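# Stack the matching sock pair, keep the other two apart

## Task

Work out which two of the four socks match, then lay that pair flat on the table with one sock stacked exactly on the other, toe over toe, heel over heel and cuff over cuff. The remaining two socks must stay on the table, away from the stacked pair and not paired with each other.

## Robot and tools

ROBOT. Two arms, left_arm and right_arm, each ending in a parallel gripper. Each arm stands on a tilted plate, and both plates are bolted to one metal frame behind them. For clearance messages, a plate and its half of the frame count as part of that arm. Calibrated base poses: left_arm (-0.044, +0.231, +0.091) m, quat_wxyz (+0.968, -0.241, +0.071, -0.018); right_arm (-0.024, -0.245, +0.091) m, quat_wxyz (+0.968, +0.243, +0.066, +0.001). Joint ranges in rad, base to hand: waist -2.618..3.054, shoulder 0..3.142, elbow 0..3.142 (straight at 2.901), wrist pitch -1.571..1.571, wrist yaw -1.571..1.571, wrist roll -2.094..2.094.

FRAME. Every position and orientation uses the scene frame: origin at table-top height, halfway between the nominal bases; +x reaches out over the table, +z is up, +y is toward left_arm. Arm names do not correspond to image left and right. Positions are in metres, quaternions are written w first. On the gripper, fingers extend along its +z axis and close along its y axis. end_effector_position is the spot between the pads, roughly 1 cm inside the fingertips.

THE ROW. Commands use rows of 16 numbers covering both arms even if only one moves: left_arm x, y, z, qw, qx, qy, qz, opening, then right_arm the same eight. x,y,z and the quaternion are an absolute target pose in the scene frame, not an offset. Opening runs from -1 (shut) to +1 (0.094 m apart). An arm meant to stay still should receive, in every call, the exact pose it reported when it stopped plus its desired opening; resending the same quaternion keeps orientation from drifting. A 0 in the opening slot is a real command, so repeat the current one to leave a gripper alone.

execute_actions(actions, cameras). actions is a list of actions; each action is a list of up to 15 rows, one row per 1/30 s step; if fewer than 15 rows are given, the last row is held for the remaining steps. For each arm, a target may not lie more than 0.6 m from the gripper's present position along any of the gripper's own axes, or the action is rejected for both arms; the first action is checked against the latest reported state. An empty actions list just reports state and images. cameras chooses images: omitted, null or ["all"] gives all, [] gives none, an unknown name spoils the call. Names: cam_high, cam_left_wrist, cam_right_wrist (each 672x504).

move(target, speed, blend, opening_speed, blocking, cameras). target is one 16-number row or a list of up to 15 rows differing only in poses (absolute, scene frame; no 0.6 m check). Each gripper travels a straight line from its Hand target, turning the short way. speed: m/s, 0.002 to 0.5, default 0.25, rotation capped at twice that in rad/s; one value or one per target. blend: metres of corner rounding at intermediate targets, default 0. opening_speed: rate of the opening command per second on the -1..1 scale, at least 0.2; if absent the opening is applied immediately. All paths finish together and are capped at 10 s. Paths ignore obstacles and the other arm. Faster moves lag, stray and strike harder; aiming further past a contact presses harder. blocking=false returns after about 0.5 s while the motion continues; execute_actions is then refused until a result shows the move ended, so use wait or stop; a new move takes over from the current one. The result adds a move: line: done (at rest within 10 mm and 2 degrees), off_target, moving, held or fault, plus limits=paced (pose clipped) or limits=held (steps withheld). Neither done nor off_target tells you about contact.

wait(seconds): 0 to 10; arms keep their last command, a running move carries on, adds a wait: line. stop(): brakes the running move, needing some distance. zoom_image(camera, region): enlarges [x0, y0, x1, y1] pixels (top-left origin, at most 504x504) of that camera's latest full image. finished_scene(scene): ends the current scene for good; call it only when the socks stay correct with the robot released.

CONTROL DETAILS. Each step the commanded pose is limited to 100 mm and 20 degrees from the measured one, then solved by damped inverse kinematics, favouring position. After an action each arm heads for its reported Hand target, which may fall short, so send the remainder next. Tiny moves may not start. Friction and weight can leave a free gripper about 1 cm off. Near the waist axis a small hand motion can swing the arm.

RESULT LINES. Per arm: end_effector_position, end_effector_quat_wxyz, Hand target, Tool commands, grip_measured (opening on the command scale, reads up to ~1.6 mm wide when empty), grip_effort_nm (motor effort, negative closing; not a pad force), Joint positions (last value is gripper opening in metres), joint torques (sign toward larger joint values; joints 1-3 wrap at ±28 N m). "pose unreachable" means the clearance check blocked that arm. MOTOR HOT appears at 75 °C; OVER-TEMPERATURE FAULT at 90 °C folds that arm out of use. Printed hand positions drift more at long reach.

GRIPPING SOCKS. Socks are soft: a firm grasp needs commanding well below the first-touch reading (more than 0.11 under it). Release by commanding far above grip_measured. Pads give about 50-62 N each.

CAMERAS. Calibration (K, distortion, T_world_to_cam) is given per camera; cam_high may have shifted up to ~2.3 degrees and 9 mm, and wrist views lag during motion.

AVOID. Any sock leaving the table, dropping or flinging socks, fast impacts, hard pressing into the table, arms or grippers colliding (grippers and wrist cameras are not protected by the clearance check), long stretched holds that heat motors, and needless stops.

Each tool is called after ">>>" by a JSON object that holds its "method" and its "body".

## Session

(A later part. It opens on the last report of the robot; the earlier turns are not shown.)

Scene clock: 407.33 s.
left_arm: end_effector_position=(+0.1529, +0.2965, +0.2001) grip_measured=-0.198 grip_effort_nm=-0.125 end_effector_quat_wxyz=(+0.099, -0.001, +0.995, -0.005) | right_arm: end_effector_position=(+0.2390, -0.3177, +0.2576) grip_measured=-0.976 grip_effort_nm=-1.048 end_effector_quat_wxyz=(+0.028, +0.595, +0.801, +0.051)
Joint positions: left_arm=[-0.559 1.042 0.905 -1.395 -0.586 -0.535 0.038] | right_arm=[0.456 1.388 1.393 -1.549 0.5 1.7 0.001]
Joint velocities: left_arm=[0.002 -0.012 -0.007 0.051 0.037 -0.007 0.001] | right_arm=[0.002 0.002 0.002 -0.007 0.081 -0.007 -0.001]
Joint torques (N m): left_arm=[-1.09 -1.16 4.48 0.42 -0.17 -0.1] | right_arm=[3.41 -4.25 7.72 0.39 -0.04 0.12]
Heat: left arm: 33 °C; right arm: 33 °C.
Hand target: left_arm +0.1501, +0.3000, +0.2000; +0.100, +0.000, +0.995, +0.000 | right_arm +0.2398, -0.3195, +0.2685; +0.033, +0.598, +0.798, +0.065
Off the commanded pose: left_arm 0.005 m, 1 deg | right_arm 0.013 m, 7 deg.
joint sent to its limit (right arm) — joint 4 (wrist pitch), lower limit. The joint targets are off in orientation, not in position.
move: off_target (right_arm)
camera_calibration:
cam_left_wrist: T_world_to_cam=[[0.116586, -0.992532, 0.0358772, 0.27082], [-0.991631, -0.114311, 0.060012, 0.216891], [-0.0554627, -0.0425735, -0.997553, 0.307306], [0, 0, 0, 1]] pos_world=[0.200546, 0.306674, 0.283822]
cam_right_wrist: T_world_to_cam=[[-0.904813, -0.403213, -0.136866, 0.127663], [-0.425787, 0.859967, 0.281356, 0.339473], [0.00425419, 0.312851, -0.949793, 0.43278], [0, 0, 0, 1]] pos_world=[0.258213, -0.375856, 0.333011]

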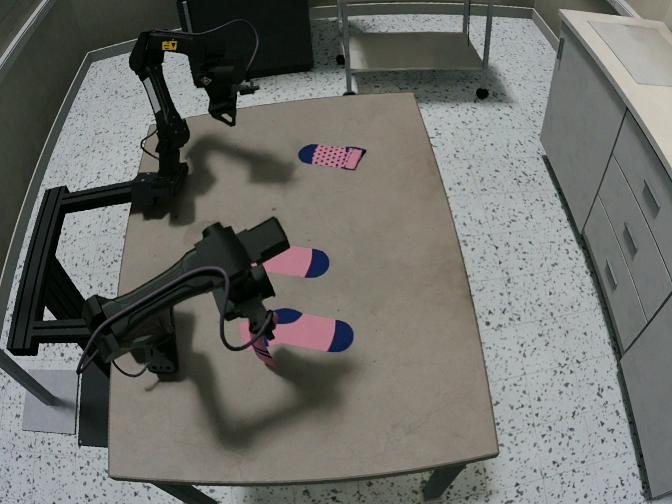

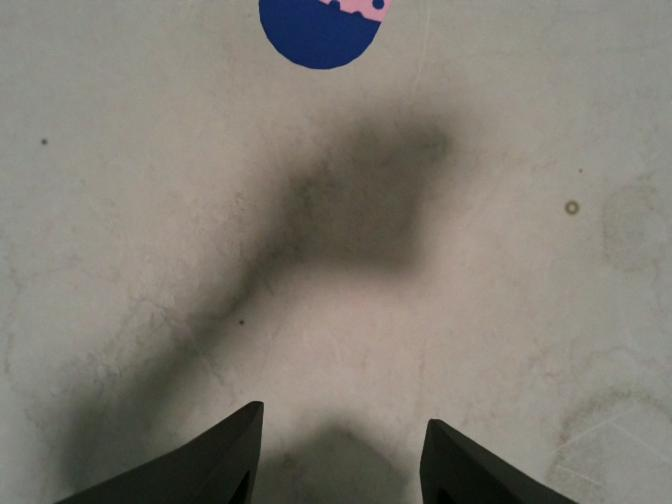

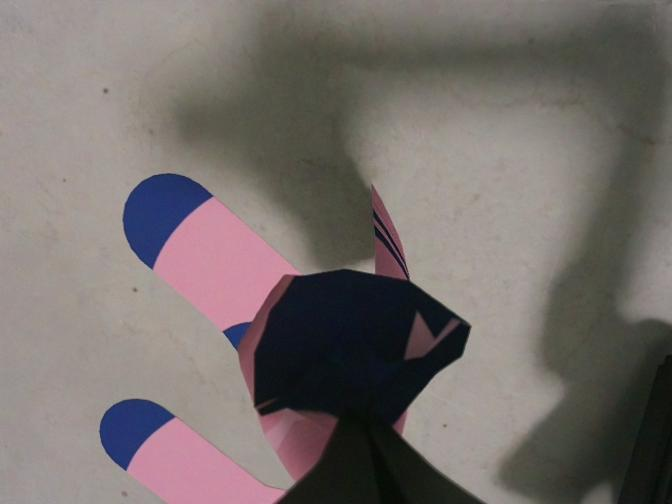

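>>> {"method": "move", "body": {"target": [[0.15,0.30,0.2,0.1,0,0.995,0,-0.2,0.2,-0.23,0.285,0,0.45,0.893,0,-1],[0.15,0.30,0.2,0.1,0,0.995,0,-0.2,0.15,-0.225,0.27,0.1,0.4,0.9,0,-1],[0.15,0.30,0.2,0.1,0,0.995,0,-0.2,0.14,-0.225,0.24,0.1,0.4,0.9,0,-1],[0.15,0.30,0.2,0.1,0,0.995,0,-0.2,0.17,-0.225,0.22,0.1,0.4,0.9,0,-1]], "speed": 0.2, "blend": 0.01}}

>>> {"method": "zoom_image", "body": {"camera": "cam_high", "region": [120, 220, 360, 400]}}

Scene clock: 416.43 s.
left_arm: end_effector_position=(+0.1529, +0.2965, +0.2001) grip_measured=-0.198 grip_effort_nm=-0.139 end_effector_quat_wxyz=(+0.099, -0.001, +0.995, -0.005) | right_arm: end_effector_position=(+0.1693, -0.2201, +0.2240) grip_measured=-0.976 grip_effort_nm=-1.048 end_effector_quat_wxyz=(+0.093, +0.407, +0.909, +0.010)
Joint positions: left_arm=[-0.559 1.042 0.905 -1.395 -0.586 -0.535 0.038] | right_arm=[0.971 1.458 1.055 -1.467 0.562 1.861 0.001]
Joint velocities: left_arm=[-0.012 0.007 -0.002 -0.051 -0.051 0.037 0] | right_arm=[0.017 0.012 -0.012 -0.037 -0.022 0.051 0]
Joint torques (N m): left_arm=[-0.95 -0.99 4.63 0.41 -0.17 -0.05] | right_arm=[1.74 -2.06 4.41 0.61 0.28 -0.06]
Heat: left arm: 33 °C; right arm: 34 °C.
Hand target: left_arm +0.1501, +0.3000, +0.2000; +0.100, +0.000, +0.995, +0.000 | right_arm +0.1704, -0.2215, +0.2206; +0.100, +0.403, +0.910, +0.007
Off the commanded pose: left_arm 0.005 m, 1 deg | right_arm 0.006 m, 2 deg.
move: done
camera_calibration:
cam_left_wrist: T_world_to_cam=[[0.116586, -0.992532, 0.0358772, 0.27082], [-0.991631, -0.114311, 0.060012, 0.216891], [-0.0554627, -0.0425735, -0.997553, 0.307306], [0, 0, 0, 1]] pos_world=[0.200546, 0.306674, 0.283822]
cam_right_wrist: T_world_to_cam=[[-0.645267, -0.75819, -0.0936992, -0.032401], [-0.763515, 0.63585, 0.112871, 0.280843], [-0.025999, 0.144373, -0.989182, 0.347487], [0, 0, 0, 1]] pos_world=[0.202555, -0.253308, 0.308993]

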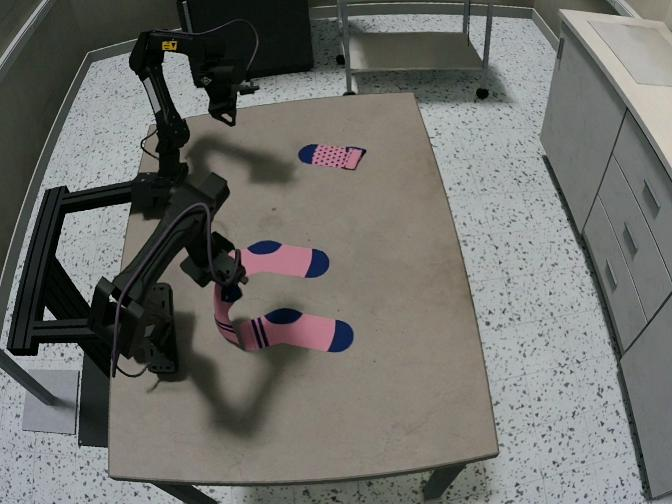

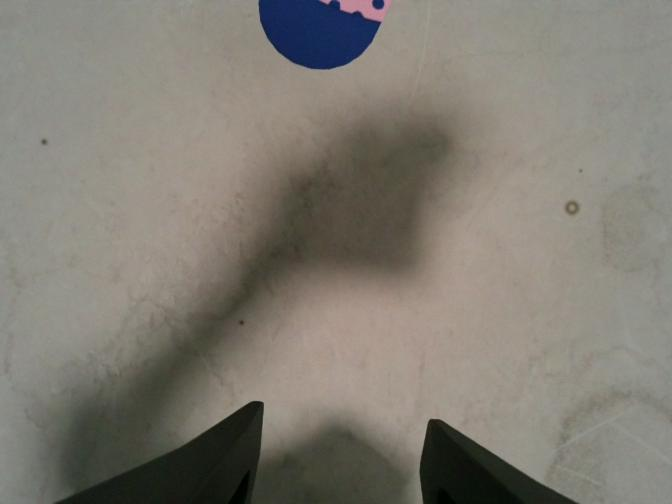

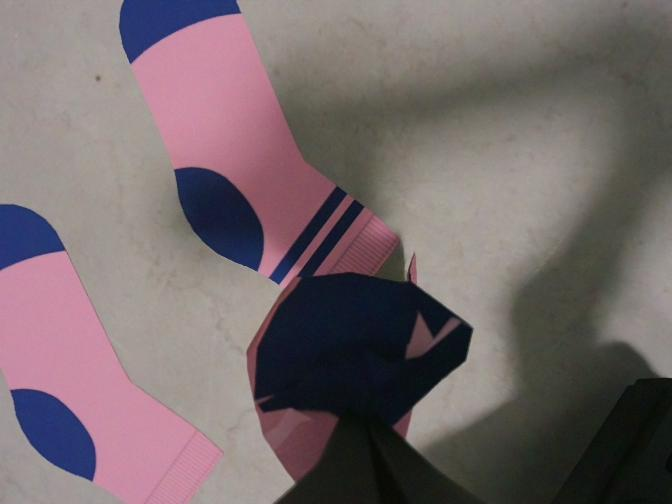

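Scaled by 2.100.

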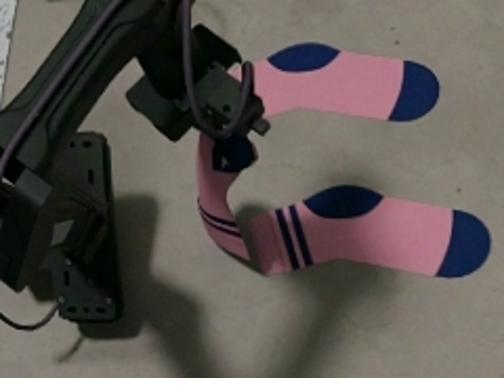

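>>> {"method": "move", "body": {"target": [[0.15,0.30,0.2,0.1,0,0.995,0,-0.2,0.20,-0.225,0.24,0.1,0.38,0.92,0,-1],[0.15,0.30,0.2,0.1,0,0.995,0,-0.2,0.26,-0.225,0.21,0.05,0.35,0.935,0,-1],[0.15,0.30,0.2,0.1,0,0.995,0,-0.2,0.315,-0.228,0.175,0,0.28,0.96,0,-1]], "speed": 0.12, "blend": 0.01}}

>>> {"method": "zoom_image", "body": {"camera": "cam_high", "region": [160, 220, 400, 400]}}

Scene clock: 427.00 s.
left_arm: end_effector_position=(+0.1529, +0.2965, +0.2001) grip_measured=-0.198 grip_effort_nm=-0.129 end_effector_quat_wxyz=(+0.099, -0.001, +0.995, -0.005) | right_arm: end_effector_position=(+0.3067, -0.2346, +0.1718) grip_measured=-0.976 grip_effort_nm=-1.048 end_effector_quat_wxyz=(-0.005, +0.279, +0.960, -0.017)
Joint positions: left_arm=[-0.559 1.042 0.905 -1.395 -0.586 -0.535 0.038] | right_arm=[0.45 1.852 1.447 -1.303 0.516 1.061 0.001]
Joint velocities: left_arm=[0.002 0.027 0.012 -0.007 0.007 0.066 -0.002] | right_arm=[0.002 0.017 -0.002 0.007 0.037 -0.022 -0.001]
Joint torques (N m): left_arm=[-1.05 -0.92 4.77 0.41 -0.14 -0.09] | right_arm=[4.25 -6.43 7.46 0.44 -0.04 -0.1]
Heat: left arm: 33 °C; right arm: 33 °C.
Hand target: left_arm +0.1501, +0.3000, +0.2000; +0.100, +0.000, +0.995, +0.000 | right_arm +0.3155, -0.2304, +0.1744; +0.001, +0.281, +0.960, -0.007
Off the commanded pose: left_arm 0.005 m, 1 deg | right_arm 0.011 m, 2 deg.
move: off_target (right_arm)
camera_calibration:
cam_left_wrist: T_world_to_cam=[[0.116586, -0.992532, 0.0358772, 0.27082], [-0.991631, -0.114311, 0.060012, 0.216891], [-0.0554627, -0.0425735, -0.997553, 0.307306], [0, 0, 0, 1]] pos_world=[0.200546, 0.306674, 0.283822]
cam_right_wrist: T_world_to_cam=[[-0.424953, -0.905116, 0.0134213, -0.0800997], [-0.865646, 0.410669, 0.28637, 0.349615], [-0.26471, 0.110076, -0.958025, 0.361348], [0, 0, 0, 1]] pos_world=[0.364257, -0.255851, 0.247136]

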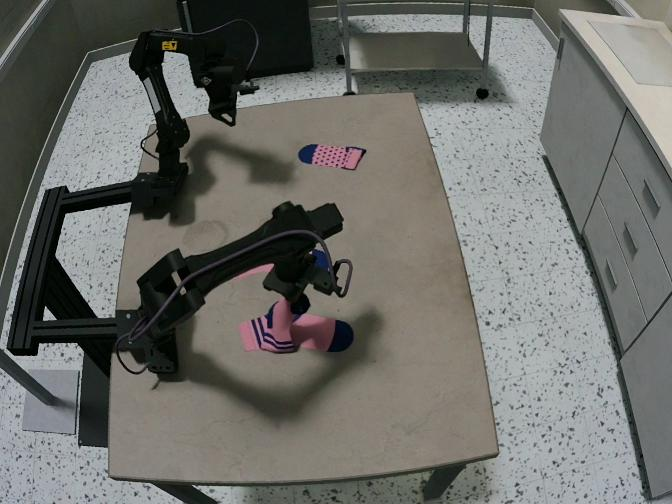

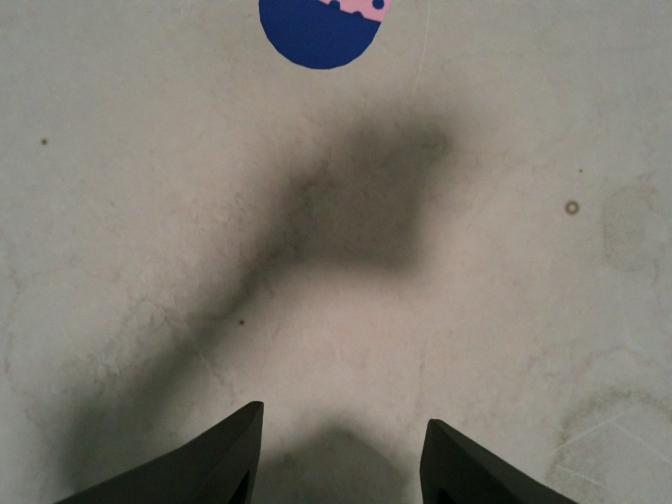

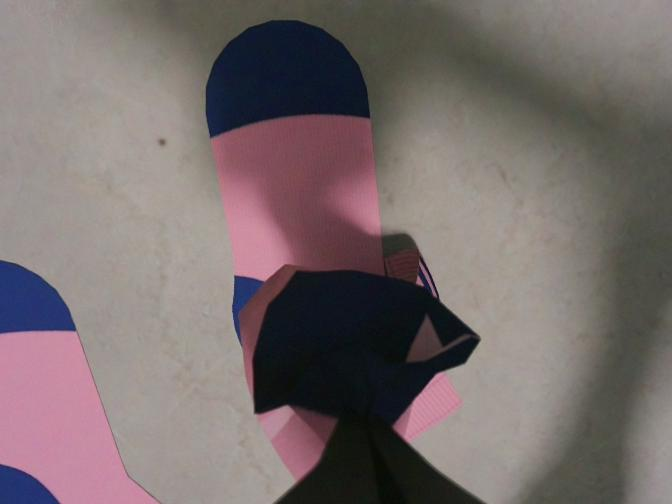

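Scaled by 2.100.

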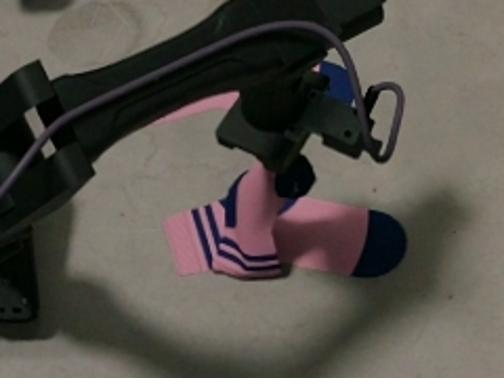

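>>> {"method": "move", "body": {"target": [[0.15,0.30,0.2,0.1,0,0.995,0,-0.2,0.315,-0.24,0.29,0,0.28,0.96,0,-1],[0.15,0.30,0.2,0.1,0,0.995,0,-0.2,0.36,-0.38,0.285,0,0.4,0.915,0,-1],[0.15,0.30,0.2,0.1,0,0.995,0,-0.2,0.36,-0.38,0.225,0,0.4,0.915,0,-1]], "speed": 0.2, "blend": 0.01}}

>>> {"method": "zoom_image", "body": {"camera": "cam_high", "region": [200, 240, 440, 420]}}

Scene clock: 436.20 s.
left_arm: end_effector_position=(+0.1529, +0.2965, +0.2001) grip_measured=-0.198 grip_effort_nm=-0.134 end_effector_quat_wxyz=(+0.099, -0.001, +0.995, -0.005) | right_arm: end_effector_position=(+0.3616, -0.3842, +0.2263) grip_measured=-0.976 grip_effort_nm=-1.053 end_effector_quat_wxyz=(+0.013, +0.410, +0.912, +0.001)
Joint positions: left_arm=[-0.559 1.042 0.905 -1.395 -0.586 -0.535 0.038] | right_arm=[0.108 1.836 1.933 -1.553 0.513 0.921 0.001]
Joint velocities: left_arm=[-0.012 0.002 -0.002 0.007 0.066 0.007 -0.001] | right_arm=[-0.007 -0.007 0.007 0.037 0.051 -0.037 0]
Joint torques (N m): left_arm=[-1.06 -0.95 4.68 0.43 -0.17 -0.06] | right_arm=[4.31 -8.95 4.9 0.27 -0.01 -0.07]
Heat: left arm: 33 °C; right arm: 33 °C.
Hand target: left_arm +0.1501, +0.3000, +0.2000; +0.100, +0.000, +0.995, +0.000 | right_arm +0.3580, -0.3821, +0.2247; +0.004, +0.401, +0.916, -0.002
Off the commanded pose: left_arm 0.005 m, 1 deg | right_arm 0.005 m, 2 deg.
joint sent to its limit (right arm) — joint 4 (wrist pitch), lower limit. The joint targets still meet the commanded pose.
move: done
camera_calibration:
cam_left_wrist: T_world_to_cam=[[0.116586, -0.992532, 0.0358772, 0.27082], [-0.991631, -0.114311, 0.060012, 0.216891], [-0.0554627, -0.0425735, -0.997553, 0.307306], [0, 0, 0, 1]] pos_world=[0.200546, 0.306674, 0.283822]
cam_right_wrist: T_world_to_cam=[[-0.657865, -0.752504, -0.0308306, -0.0400274], [-0.73262, 0.629918, 0.25782, 0.485539], [-0.17459, 0.192198, -0.965701, 0.445259], [0, 0, 0, 1]] pos_world=[0.407121, -0.421549, 0.303572]

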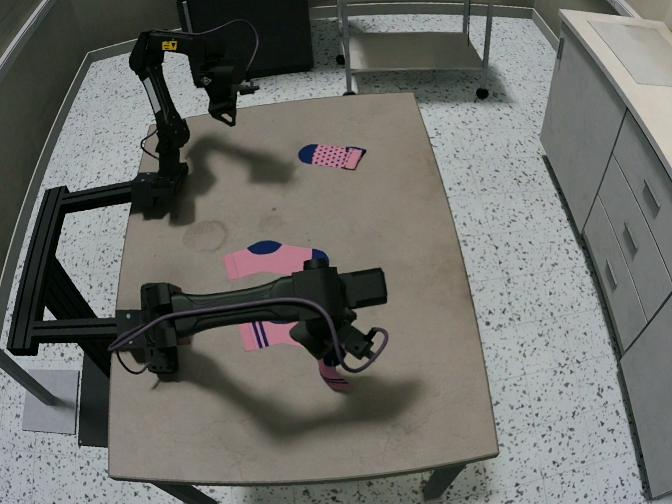

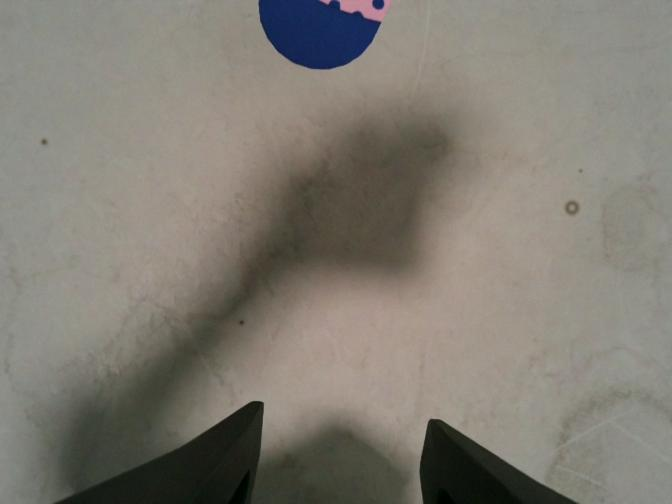

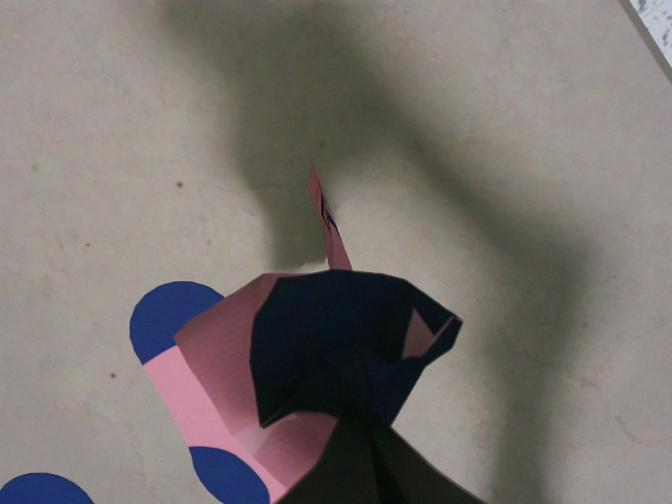

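Scaled by 2.100.

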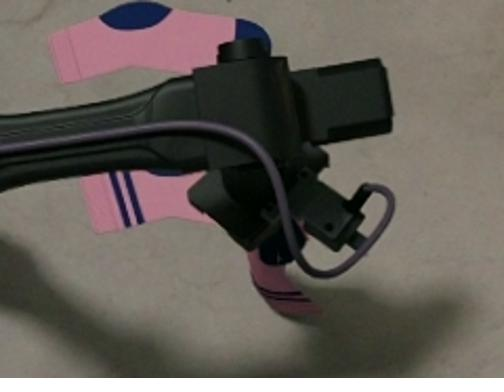

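>>> {"method": "move", "body": {"target": [[0.15,0.30,0.2,0.1,0,0.995,0,-0.2,0.34,-0.38,0.19,0,0.4,0.915,0,-1],[0.15,0.30,0.2,0.1,0,0.995,0,-0.2,0.28,-0.385,0.14,0,0.35,0.935,0,-1],[0.15,0.30,0.2,0.1,0,0.995,0,-0.2,0.22,-0.385,0.1,0,0.3,0.954,0,-1],[0.15,0.30,0.2,0.1,0,0.995,0,-0.2,0.18,-0.385,0.05,0,0.3,0.954,0,-1],[0.15,0.30,0.2,0.1,0,0.995,0,-0.2,0.17,-0.385,0.02,0,0.3,0.954,0,-1]], "speed": 0.15, "blend": 0.01, "cameras": []}}

>>> {"method": "move", "body": {"target": [0.15,0.30,0.2,0.1,0,0.995,0,-0.2,0.17,-0.385,0.02,0,0.3,0.954,0,-0.2], "opening_speed": 0.7, "cameras": ["cam_right_wrist"]}}

>>> {"method": "move", "body": {"target": [[0.15,0.30,0.2,0.1,0,0.995,0,-0.2,0.17,-0.385,0.1,0,0.3,0.954,0,-0.2],[0.15,0.30,0.2,0.1,0,0.995,0,-0.2,0.22,-0.34,0.26,0.15,0,0.98,0,-0.2]], "speed": 0.2}}

Scene clock: 445.07 s.
left_arm: end_effector_position=(+0.1529, +0.2965, +0.2001) grip_measured=-0.198 grip_effort_nm=-0.134 end_effector_quat_wxyz=(+0.099, -0.001, +0.995, -0.005) | right_arm: end_effector_position=(+0.1745, -0.3922, +0.0245) grip_measured=-0.976 grip_effort_nm=-1.048 end_effector_quat_wxyz=(+0.002, +0.303, +0.953, -0.009)
Joint positions: left_arm=[-0.559 1.042 0.905 -1.395 -0.586 -0.535 0.038] | right_arm=[-0.373 1.276 0.564 -0.531 0.419 0.178 0.001]
Joint velocities: left_arm=[0.017 -0.007 0.007 0.037 -0.081 -0.022 0] | right_arm=[0.022 -0.017 -0.007 -0.066 -0.022 -0.007 -0.001]
Joint torques (N m): left_arm=[-1.13 -0.87 4.67 0.41 -0.15 -0.05] | right_arm=[1.13 -3.73 3.02 0.61 -0.06 -0.06]
Heat: left arm: 33 °C; right arm: 33 °C.
Hand target: left_arm +0.1501, +0.3000, +0.2000; +0.100, +0.000, +0.995, +0.000 | right_arm +0.1713, -0.3878, +0.0192; -0.003, +0.299, +0.954, -0.005
Off the commanded pose: left_arm 0.005 m, 1 deg | right_arm 0.010 m, 1 deg.
move: done
No camera images: "cameras" was empty.

Scene clock: 446.43 s.
left_arm: end_effector_position=(+0.1529, +0.2965, +0.2001) grip_measured=-0.198 grip_effort_nm=-0.129 end_effector_quat_wxyz=(+0.099, -0.001, +0.995, -0.005) | right_arm: end_effector_position=(+0.1713, -0.3879, +0.0223) grip_measured=-0.202 grip_effort_nm=0.095 end_effector_quat_wxyz=(-0.001, +0.301, +0.953, -0.004)
Joint positions: left_arm=[-0.559 1.042 0.905 -1.395 -0.586 -0.535 0.038] | right_arm=[-0.373 1.276 0.551 -0.528 0.41 0.178 0.037]
Joint velocities: left_arm=[0.002 -0.002 -0.022 -0.007 0.022 -0.007 0] | right_arm=[0.002 0.002 -0.002 -0.081 0.066 0.022 0]
Joint torques (N m): left_arm=[-1.03 -1.07 4.52 0.42 -0.14 -0.09] | right_arm=[1.31 -4.86 2.99 0.59 -0.08 -0.05]
Heat: left arm: 33 °C; right arm: 33 °C.
Hand target: left_arm +0.1501, +0.3000, +0.2000; +0.100, +0.000, +0.995, +0.000 | right_arm +0.1700, -0.3850, +0.0199; +0.000, +0.300, +0.954, +0.000
Off the commanded pose: left_arm 0.005 m, 1 deg | right_arm 0.004 m, 1 deg.
move: done
camera_calibration:
cam_right_wrist: T_world_to_cam=[[-0.467052, -0.884137, -0.0127948, -0.258453], [-0.849619, 0.444714, 0.283508, 0.348679], [-0.24497, 0.143283, -0.958885, 0.2087], [0, 0, 0, 1]] pos_world=[0.226659, -0.413474, 0.0979588]
Images, in order (width x height): cam_right_wrist 672x504.

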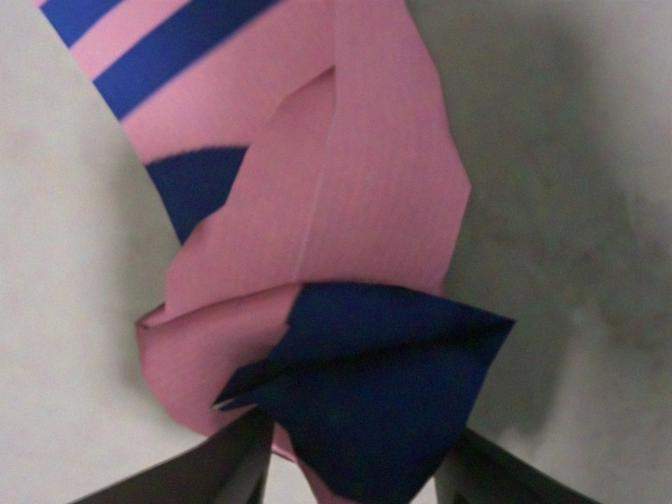

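Scene clock: 449.33 s.
left_arm: end_effector_position=(+0.1529, +0.2965, +0.2001) grip_measured=-0.198 grip_effort_nm=-0.129 end_effector_quat_wxyz=(+0.099, -0.001, +0.995, -0.005) | right_arm: end_effector_position=(+0.2172, -0.3343, +0.2550) grip_measured=-0.202 grip_effort_nm=0.090 end_effector_quat_wxyz=(+0.151, +0.009, +0.988, +0.012)
Joint positions: left_arm=[-0.559 1.042 0.905 -1.395 -0.586 -0.535 0.038] | right_arm=[0.514 1.128 1.173 -1.423 0.61 0.396 0.037]
Joint velocities: left_arm=[-0.022 -0.012 0.007 -0.007 -0.066 0.051 0] | right_arm=[-0.007 0.002 -0.002 -0.007 -0.051 -0.066 0]
Joint torques (N m): left_arm=[-1.03 -1.07 4.66 0.46 -0.13 -0.04] | right_arm=[2.33 -0.57 7.41 0.73 0.17 -0.04]
Heat: left arm: 33 °C; right arm: 33 °C.
Hand target: left_arm +0.1501, +0.3000, +0.2000; +0.100, +0.000, +0.995, +0.000 | right_arm +0.2188, -0.3368, +0.2620; +0.157, +0.004, +0.988, +0.009
Off the commanded pose: left_arm 0.005 m, 1 deg | right_arm 0.008 m, 2 deg.
move: done
camera_calibration:
cam_left_wrist: T_world_to_cam=[[0.116586, -0.992532, 0.0358772, 0.27082], [-0.991631, -0.114311, 0.060012, 0.216891], [-0.0554627, -0.0425735, -0.997553, 0.307306], [0, 0, 0, 1]] pos_world=[0.200546, 0.306674, 0.283822]
cam_right_wrist: T_world_to_cam=[[0.112169, -0.993653, -0.00843635, -0.350216], [-0.993553, -0.112009, -0.0175176, 0.219828], [0.0164614, 0.0103469, -0.999811, 0.344578], [0, 0, 0, 1]] pos_world=[0.252022, -0.326936, 0.345409]

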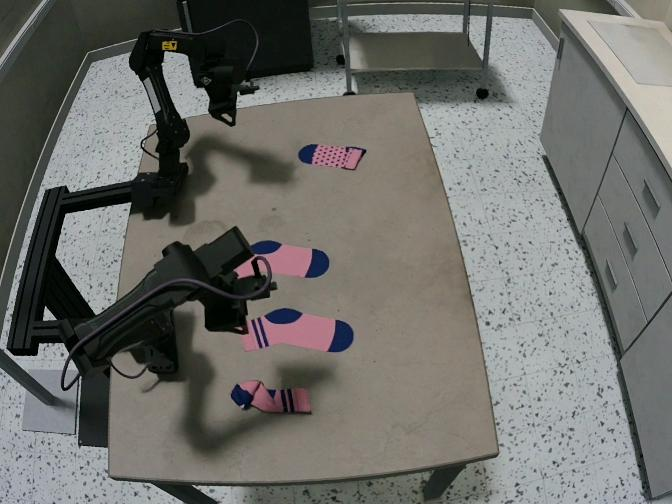

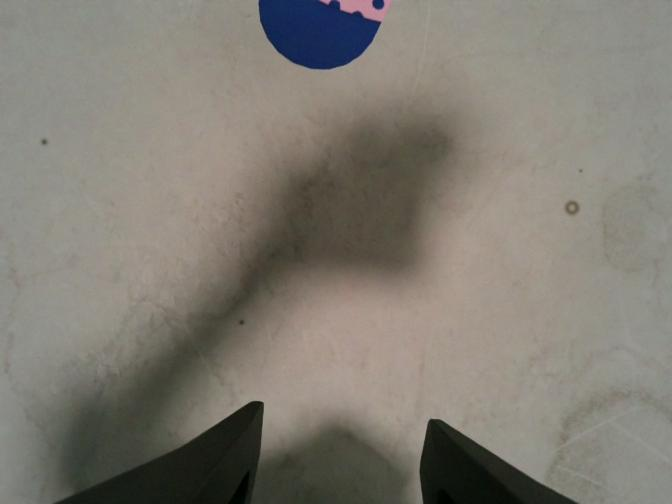

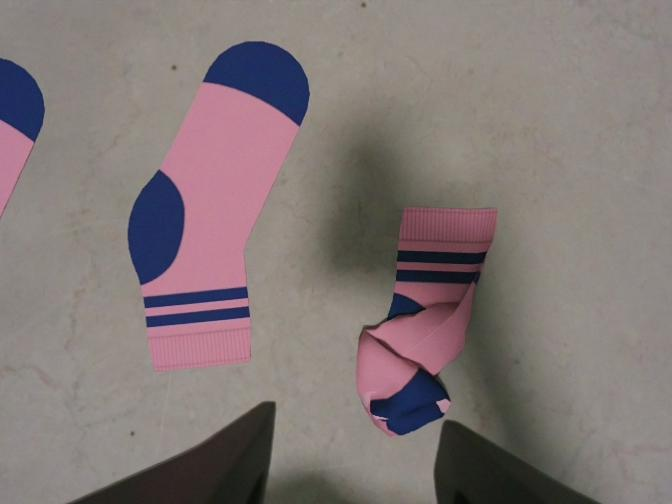

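>>> {"method": "move", "body": {"target": [[0.15,0.30,0.2,0.1,0,0.995,0,-0.2,0.277,-0.412,0.06,0,-0.05,0.999,0,-0.2],[0.15,0.30,0.2,0.1,0,0.995,0,-0.2,0.277,-0.412,-0.01,0,-0.05,0.999,0,-0.2]], "speed": [0.2,0.06], "cameras": ["cam_right_wrist"]}}

>>> {"method": "move", "body": {"target": [0.15,0.30,0.2,0.1,0,0.995,0,-0.2,0.277,-0.412,-0.01,0,-0.05,0.999,0,-1], "opening_speed": 0.7, "cameras": []}}

>>> {"method": "move", "body": {"target": [[0.15,0.30,0.2,0.1,0,0.995,0,-0.2,0.27,-0.38,0.1,0,-0.05,0.999,0,-1],[0.15,0.30,0.2,0.1,0,0.995,0,-0.2,0.33,-0.34,0.31,0.1,-0.05,0.994,0,-1]], "speed": 0.2}}

>>> {"method": "zoom_image", "body": {"camera": "cam_high", "region": [200, 220, 440, 400]}}

Scene clock: 456.90 s.
left_arm: end_effector_position=(+0.1529, +0.2965, +0.2001) grip_measured=-0.198 grip_effort_nm=-0.129 end_effector_quat_wxyz=(+0.099, -0.001, +0.995, -0.005) | right_arm: end_effector_position=(+0.2780, -0.4194, +0.0146) grip_measured=-0.202 grip_effort_nm=0.090 end_effector_quat_wxyz=(-0.005, -0.061, +0.998, -0.011)
Joint positions: left_arm=[-0.559 1.042 0.905 -1.395 -0.586 -0.535 0.038] | right_arm=[-0.323 1.676 1.001 -0.594 0.44 -0.506 0.037]
Joint velocities: left_arm=[0.002 0.002 -0.002 0.007 0.095 -0.007 0.001] | right_arm=[-0.012 -0.012 0.002 0.022 0.022 -0.007 -0.001]
Joint torques (N m): left_arm=[-0.9 -1.13 4.66 0.43 -0.14 -0.06] | right_arm=[1.26 -3.79 1.89 1.55 -0.07 0.02]
Heat: left arm: 33 °C; right arm: 33 °C.
Hand target: left_arm +0.1501, +0.3000, +0.2000; +0.100, +0.000, +0.995, +0.000 | right_arm +0.2764, -0.4143, -0.0095; -0.007, -0.053, +0.999, -0.008
Off the commanded pose: left_arm 0.005 m, 1 deg | right_arm 0.026 m, 2 deg.
move: off_target (right_arm)
camera_calibration:
cam_right_wrist: T_world_to_cam=[[0.245299, -0.969446, -0.00159388, -0.470571], [-0.926226, -0.234847, 0.294877, 0.191673], [-0.286242, -0.0708566, -0.955534, 0.153578], [0, 0, 0, 1]] pos_world=[0.336923, -0.400297, 0.0894788]
Images, in order (width x height): cam_right_wrist 672x504.

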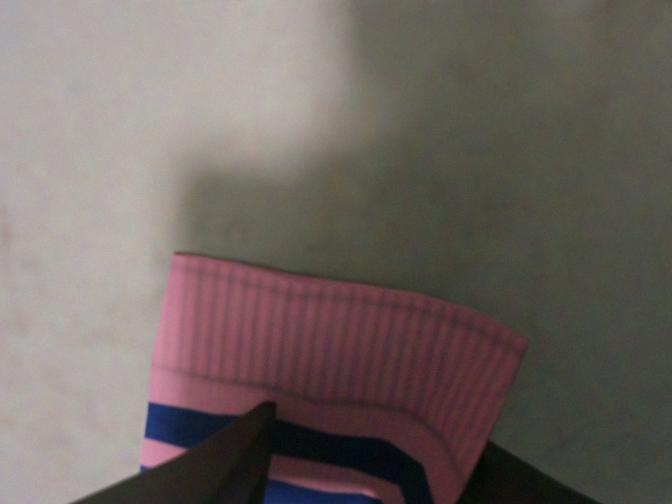

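Scene clock: 458.27 s.
left_arm: end_effector_position=(+0.1529, +0.2965, +0.2001) grip_measured=-0.198 grip_effort_nm=-0.139 end_effector_quat_wxyz=(+0.099, -0.001, +0.995, -0.005) | right_arm: end_effector_position=(+0.2767, -0.4060, +0.0138) grip_measured=-0.956 grip_effort_nm=-1.028 end_effector_quat_wxyz=(+0.001, -0.064, +0.998, +0.022)
Joint positions: left_arm=[-0.559 1.042 0.905 -1.395 -0.586 -0.535 0.038] | right_arm=[-0.323 1.674 0.991 -0.606 0.376 -0.506 0.002]
Joint velocities: left_arm=[-0.007 -0.012 -0.002 0.007 0.022 0.007 -0.001] | right_arm=[-0.002 0.007 0.007 0.007 -0.022 -0.007 0]
Joint torques (N m): left_arm=[-1.02 -0.96 4.53 0.42 -0.15 -0.06] | right_arm=[0.96 -4.53 1.96 1.62 0.34 -0.01]
Heat: left arm: 33 °C; right arm: 32 °C.
Hand target: left_arm +0.1501, +0.3000, +0.2000; +0.100, +0.000, +0.995, +0.000 | right_arm +0.2753, -0.4117, -0.0078; -0.002, -0.050, +0.999, +0.001
Off the commanded pose: left_arm 0.005 m, 1 deg | right_arm 0.025 m, 3 deg.
move: off_target (right_arm)
No camera images: "cameras" was empty.

Scene clock: 460.77 s.
left_arm: end_effector_position=(+0.1529, +0.2965, +0.2001) grip_measured=-0.198 grip_effort_nm=-0.144 end_effector_quat_wxyz=(+0.099, -0.001, +0.995, -0.005) | right_arm: end_effector_position=(+0.3275, -0.3381, +0.3071) grip_measured=-0.958 grip_effort_nm=-1.053 end_effector_quat_wxyz=(+0.132, -0.045, +0.990, +0.015)
Joint positions: left_arm=[-0.559 1.042 0.905 -1.395 -0.586 -0.535 0.038] | right_arm=[0.387 1.598 1.813 -1.549 0.551 0.163 0.002]
Joint velocities: left_arm=[-0.012 0.007 -0.012 -0.007 0.081 -0.037 -0.001] | right_arm=[-0.012 -0.002 -0.012 0.007 0.037 -0.037 0]
Joint torques (N m): left_arm=[-1.02 -0.95 4.7 0.43 -0.17 -0.07] | right_arm=[4.11 -4.63 6.75 0.7 0.11 0.13]
Heat: left arm: 33 °C; right arm: 32 °C.
Hand target: left_arm +0.1501, +0.3000, +0.2000; +0.100, +0.000, +0.995, +0.000 | right_arm +0.3279, -0.3376, +0.3114; +0.133, -0.047, +0.990, +0.012
Off the commanded pose: left_arm 0.005 m, 1 deg | right_arm 0.004 m, 4 deg.
joint sent to its limit (right arm) — joint 4 (wrist pitch), lower limit. The joint targets are off in orientation, not in position.
move: off_target (right_arm)
camera_calibration:
cam_left_wrist: T_world_to_cam=[[0.116586, -0.992532, 0.0358772, 0.27082], [-0.991631, -0.114311, 0.060012, 0.216891], [-0.0554627, -0.0425735, -0.997553, 0.307306], [0, 0, 0, 1]] pos_world=[0.200546, 0.306674, 0.283822]
cam_right_wrist: T_world_to_cam=[[0.218971, -0.975722, -0.00430188, -0.396031], [-0.97551, -0.219013, 0.0203207, 0.276208], [-0.0207695, -0.000253112, -0.999784, 0.40355], [0, 0, 0, 1]] pos_world=[0.364544, -0.325821, 0.396146]

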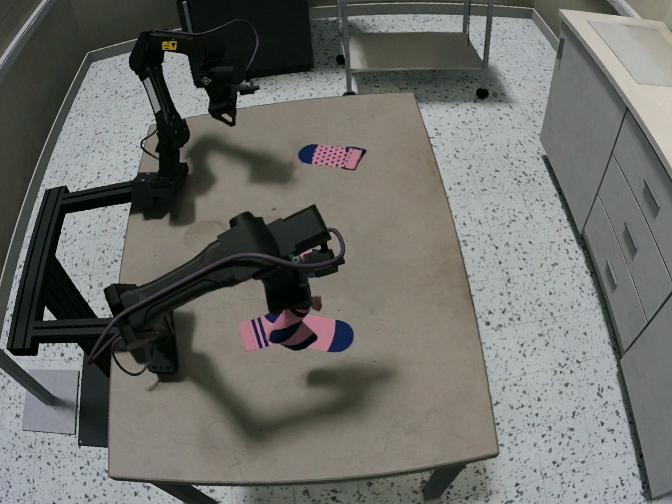

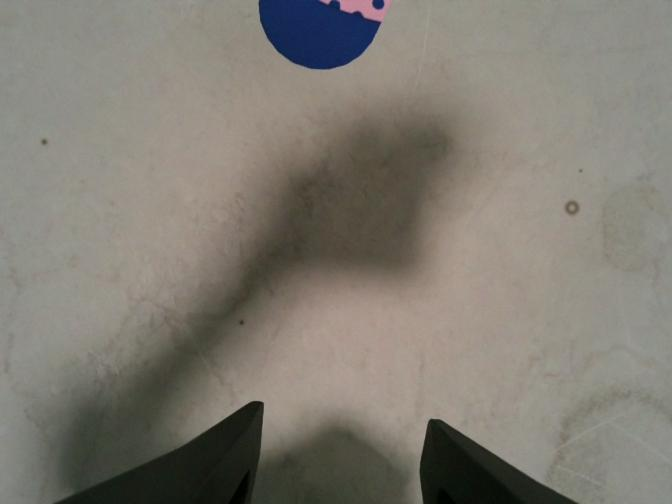

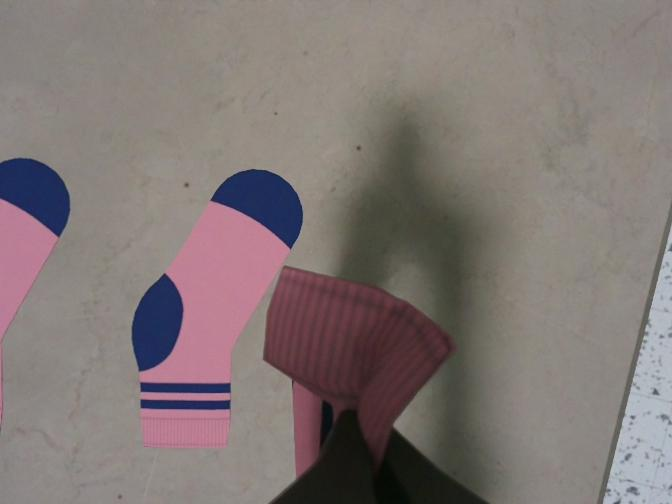

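Scaled by 2.100.

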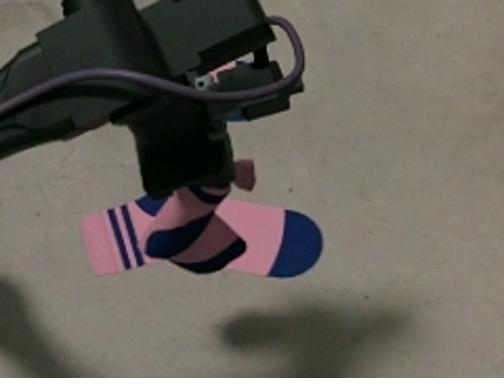

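>>> {"method": "move", "body": {"target": [[0.15,0.30,0.2,0.1,0,0.995,0,-0.2,0.38,-0.255,0.30,0,0.25,0.968,0,-1],[0.15,0.30,0.2,0.1,0,0.995,0,-0.2,0.40,-0.255,0.30,0,0.56,0.83,0,-1]], "speed": 0.25}}

>>> {"method": "zoom_image", "body": {"camera": "cam_high", "region": [220, 220, 460, 400]}}

Scene clock: 473.03 s.
left_arm: end_effector_position=(+0.1529, +0.2965, +0.2001) grip_measured=-0.198 grip_effort_nm=-0.129 end_effector_quat_wxyz=(+0.099, -0.001, +0.995, -0.005) | right_arm: end_effector_position=(+0.3972, -0.2555, +0.2993) grip_measured=-0.959 grip_effort_nm=-1.043 end_effector_quat_wxyz=(+0.084, +0.551, +0.824, +0.098)
Joint positions: left_arm=[-0.559 1.042 0.905 -1.395 -0.586 -0.535 0.038] | right_arm=[0.48 1.968 2.129 -1.555 0.539 1.545 0.002]
Joint velocities: left_arm=[0.012 0.012 -0.012 0.022 -0.037 -0.022 0] | right_arm=[-0.002 0.012 -0.002 0.037 0.037 -0.022 0]
Joint torques (N m): left_arm=[-0.96 -0.95 4.74 0.42 -0.13 -0.11] | right_arm=[4.53 -6.83 7.24 0.73 -0.02 0.1]
Heat: left arm: 33 °C; right arm: 33 °C.
Hand target: left_arm +0.1501, +0.3000, +0.2000; +0.100, +0.000, +0.995, +0.000 | right_arm +0.3998, -0.2542, +0.2994; +0.081, +0.554, +0.823, +0.098
Off the commanded pose: left_arm 0.005 m, 1 deg | right_arm 0.003 m, 15 deg.
joint sent to its limit (right arm) — joint 4 (wrist pitch), lower limit. The joint targets are off in orientation, not in position.
move: off_target (right_arm)
camera_calibration:
cam_left_wrist: T_world_to_cam=[[0.116586, -0.992532, 0.0358772, 0.27082], [-0.991631, -0.114311, 0.060012, 0.216891], [-0.0554627, -0.0425735, -0.997553, 0.307306], [0, 0, 0, 1]] pos_world=[0.200546, 0.306674, 0.283822]
cam_right_wrist: T_world_to_cam=[[-0.832171, -0.485226, -0.268414, 0.291137], [-0.542294, 0.813209, 0.211208, 0.396896], [0.115793, 0.321321, -0.939864, 0.407103], [0, 0, 0, 1]] pos_world=[0.410371, -0.312302, 0.376939]

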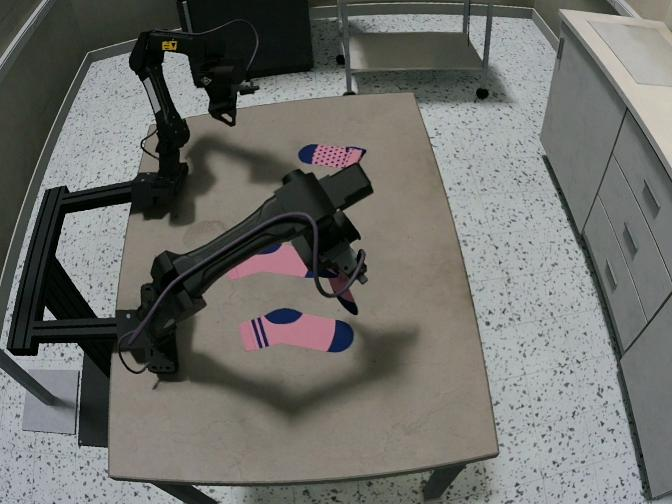

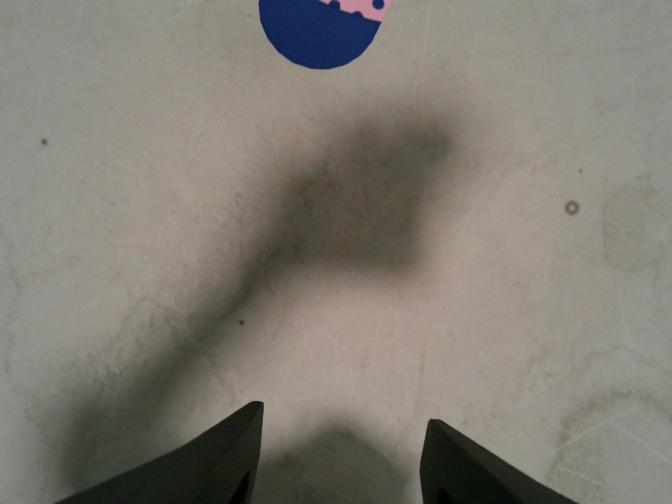

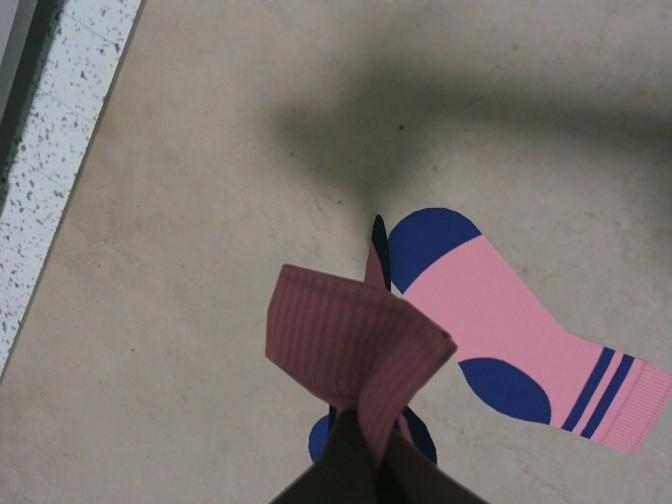

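Scaled by 2.100.

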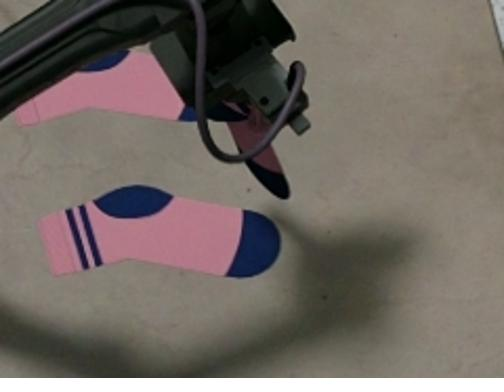

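>>> {"method": "move", "body": {"target": [[0.15,0.30,0.2,0.1,0,0.995,0,-0.2,0.375,-0.215,0.25,0,0.56,0.83,0,-1],[0.15,0.30,0.2,0.1,0,0.995,0,-0.2,0.365,-0.215,0.20,0,0.56,0.83,0,-1],[0.15,0.30,0.2,0.1,0,0.995,0,-0.2,0.33,-0.215,0.17,0,0.5,0.866,0,-1]], "speed": 0.15, "blend": 0.01}}

>>> {"method": "zoom_image", "body": {"camera": "cam_high", "region": [220, 220, 460, 400]}}

Scene clock: 478.90 s.
left_arm: end_effector_position=(+0.1529, +0.2965, +0.2001) grip_measured=-0.198 grip_effort_nm=-0.134 end_effector_quat_wxyz=(+0.099, -0.001, +0.995, -0.005) | right_arm: end_effector_position=(+0.3328, -0.2116, +0.1638) grip_measured=-0.959 grip_effort_nm=-1.048 end_effector_quat_wxyz=(-0.004, +0.497, +0.868, -0.012)
Joint positions: left_arm=[-0.559 1.042 0.905 -1.395 -0.586 -0.535 0.038] | right_arm=[0.455 1.979 1.567 -1.291 0.504 1.538 0.002]
Joint velocities: left_arm=[0.002 0.002 0.002 0.051 -0.007 -0.007 0] | right_arm=[-0.012 -0.012 0.012 -0.007 0.022 0.081 0.001]
Joint torques (N m): left_arm=[-1.07 -0.92 4.63 0.42 -0.17 -0.05] | right_arm=[4.88 -11.6 4.04 0.49 -0.01 -0.08]
Heat: left arm: 33 °C; right arm: 33 °C.
Hand target: left_arm +0.1501, +0.3000, +0.2000; +0.100, +0.000, +0.995, +0.000 | right_arm +0.3323, -0.2138, +0.1692; +0.002, +0.499, +0.867, -0.001
Off the commanded pose: left_arm 0.005 m, 1 deg | right_arm 0.008 m, 1 deg.
move: done
camera_calibration:
cam_left_wrist: T_world_to_cam=[[0.116586, -0.992532, 0.0358772, 0.27082], [-0.991631, -0.114311, 0.060012, 0.216891], [-0.0554627, -0.0425735, -0.997553, 0.307306], [0, 0, 0, 1]] pos_world=[0.200546, 0.306674, 0.283822]
cam_right_wrist: T_world_to_cam=[[-0.791968, -0.610551, 0.0038713, 0.13794], [-0.585116, 0.760757, 0.28087, 0.346608], [-0.174431, 0.220175, -0.959738, 0.351615], [0, 0, 0, 1]] pos_world=[0.373383, -0.256882, 0.239573]

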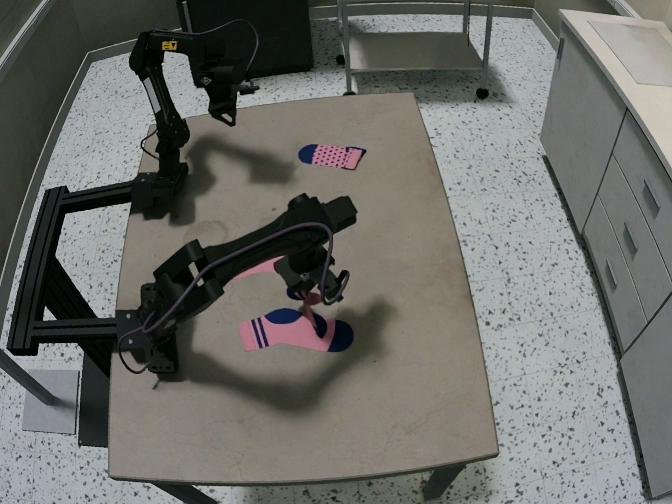

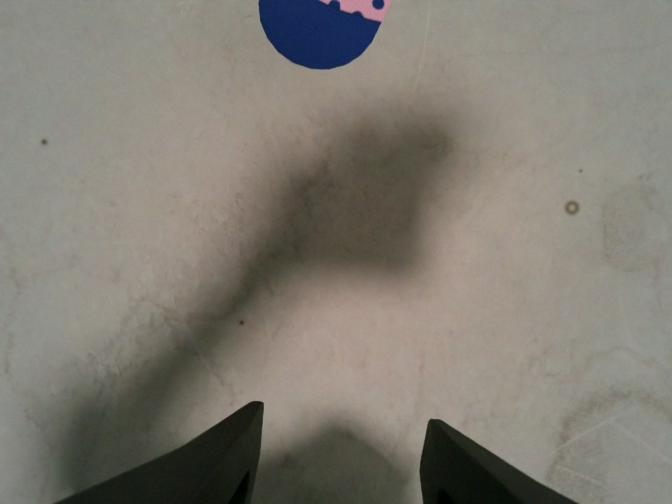

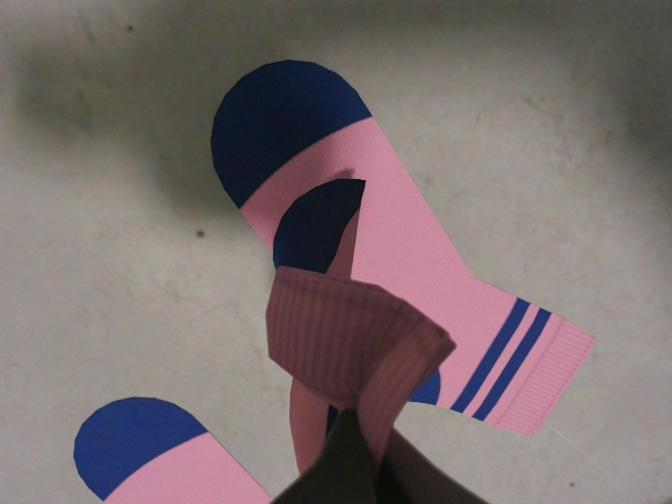

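Scaled by 2.100.

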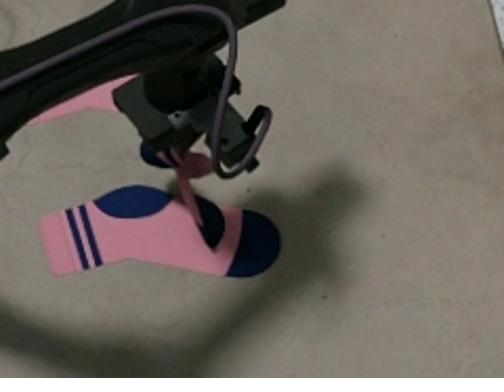

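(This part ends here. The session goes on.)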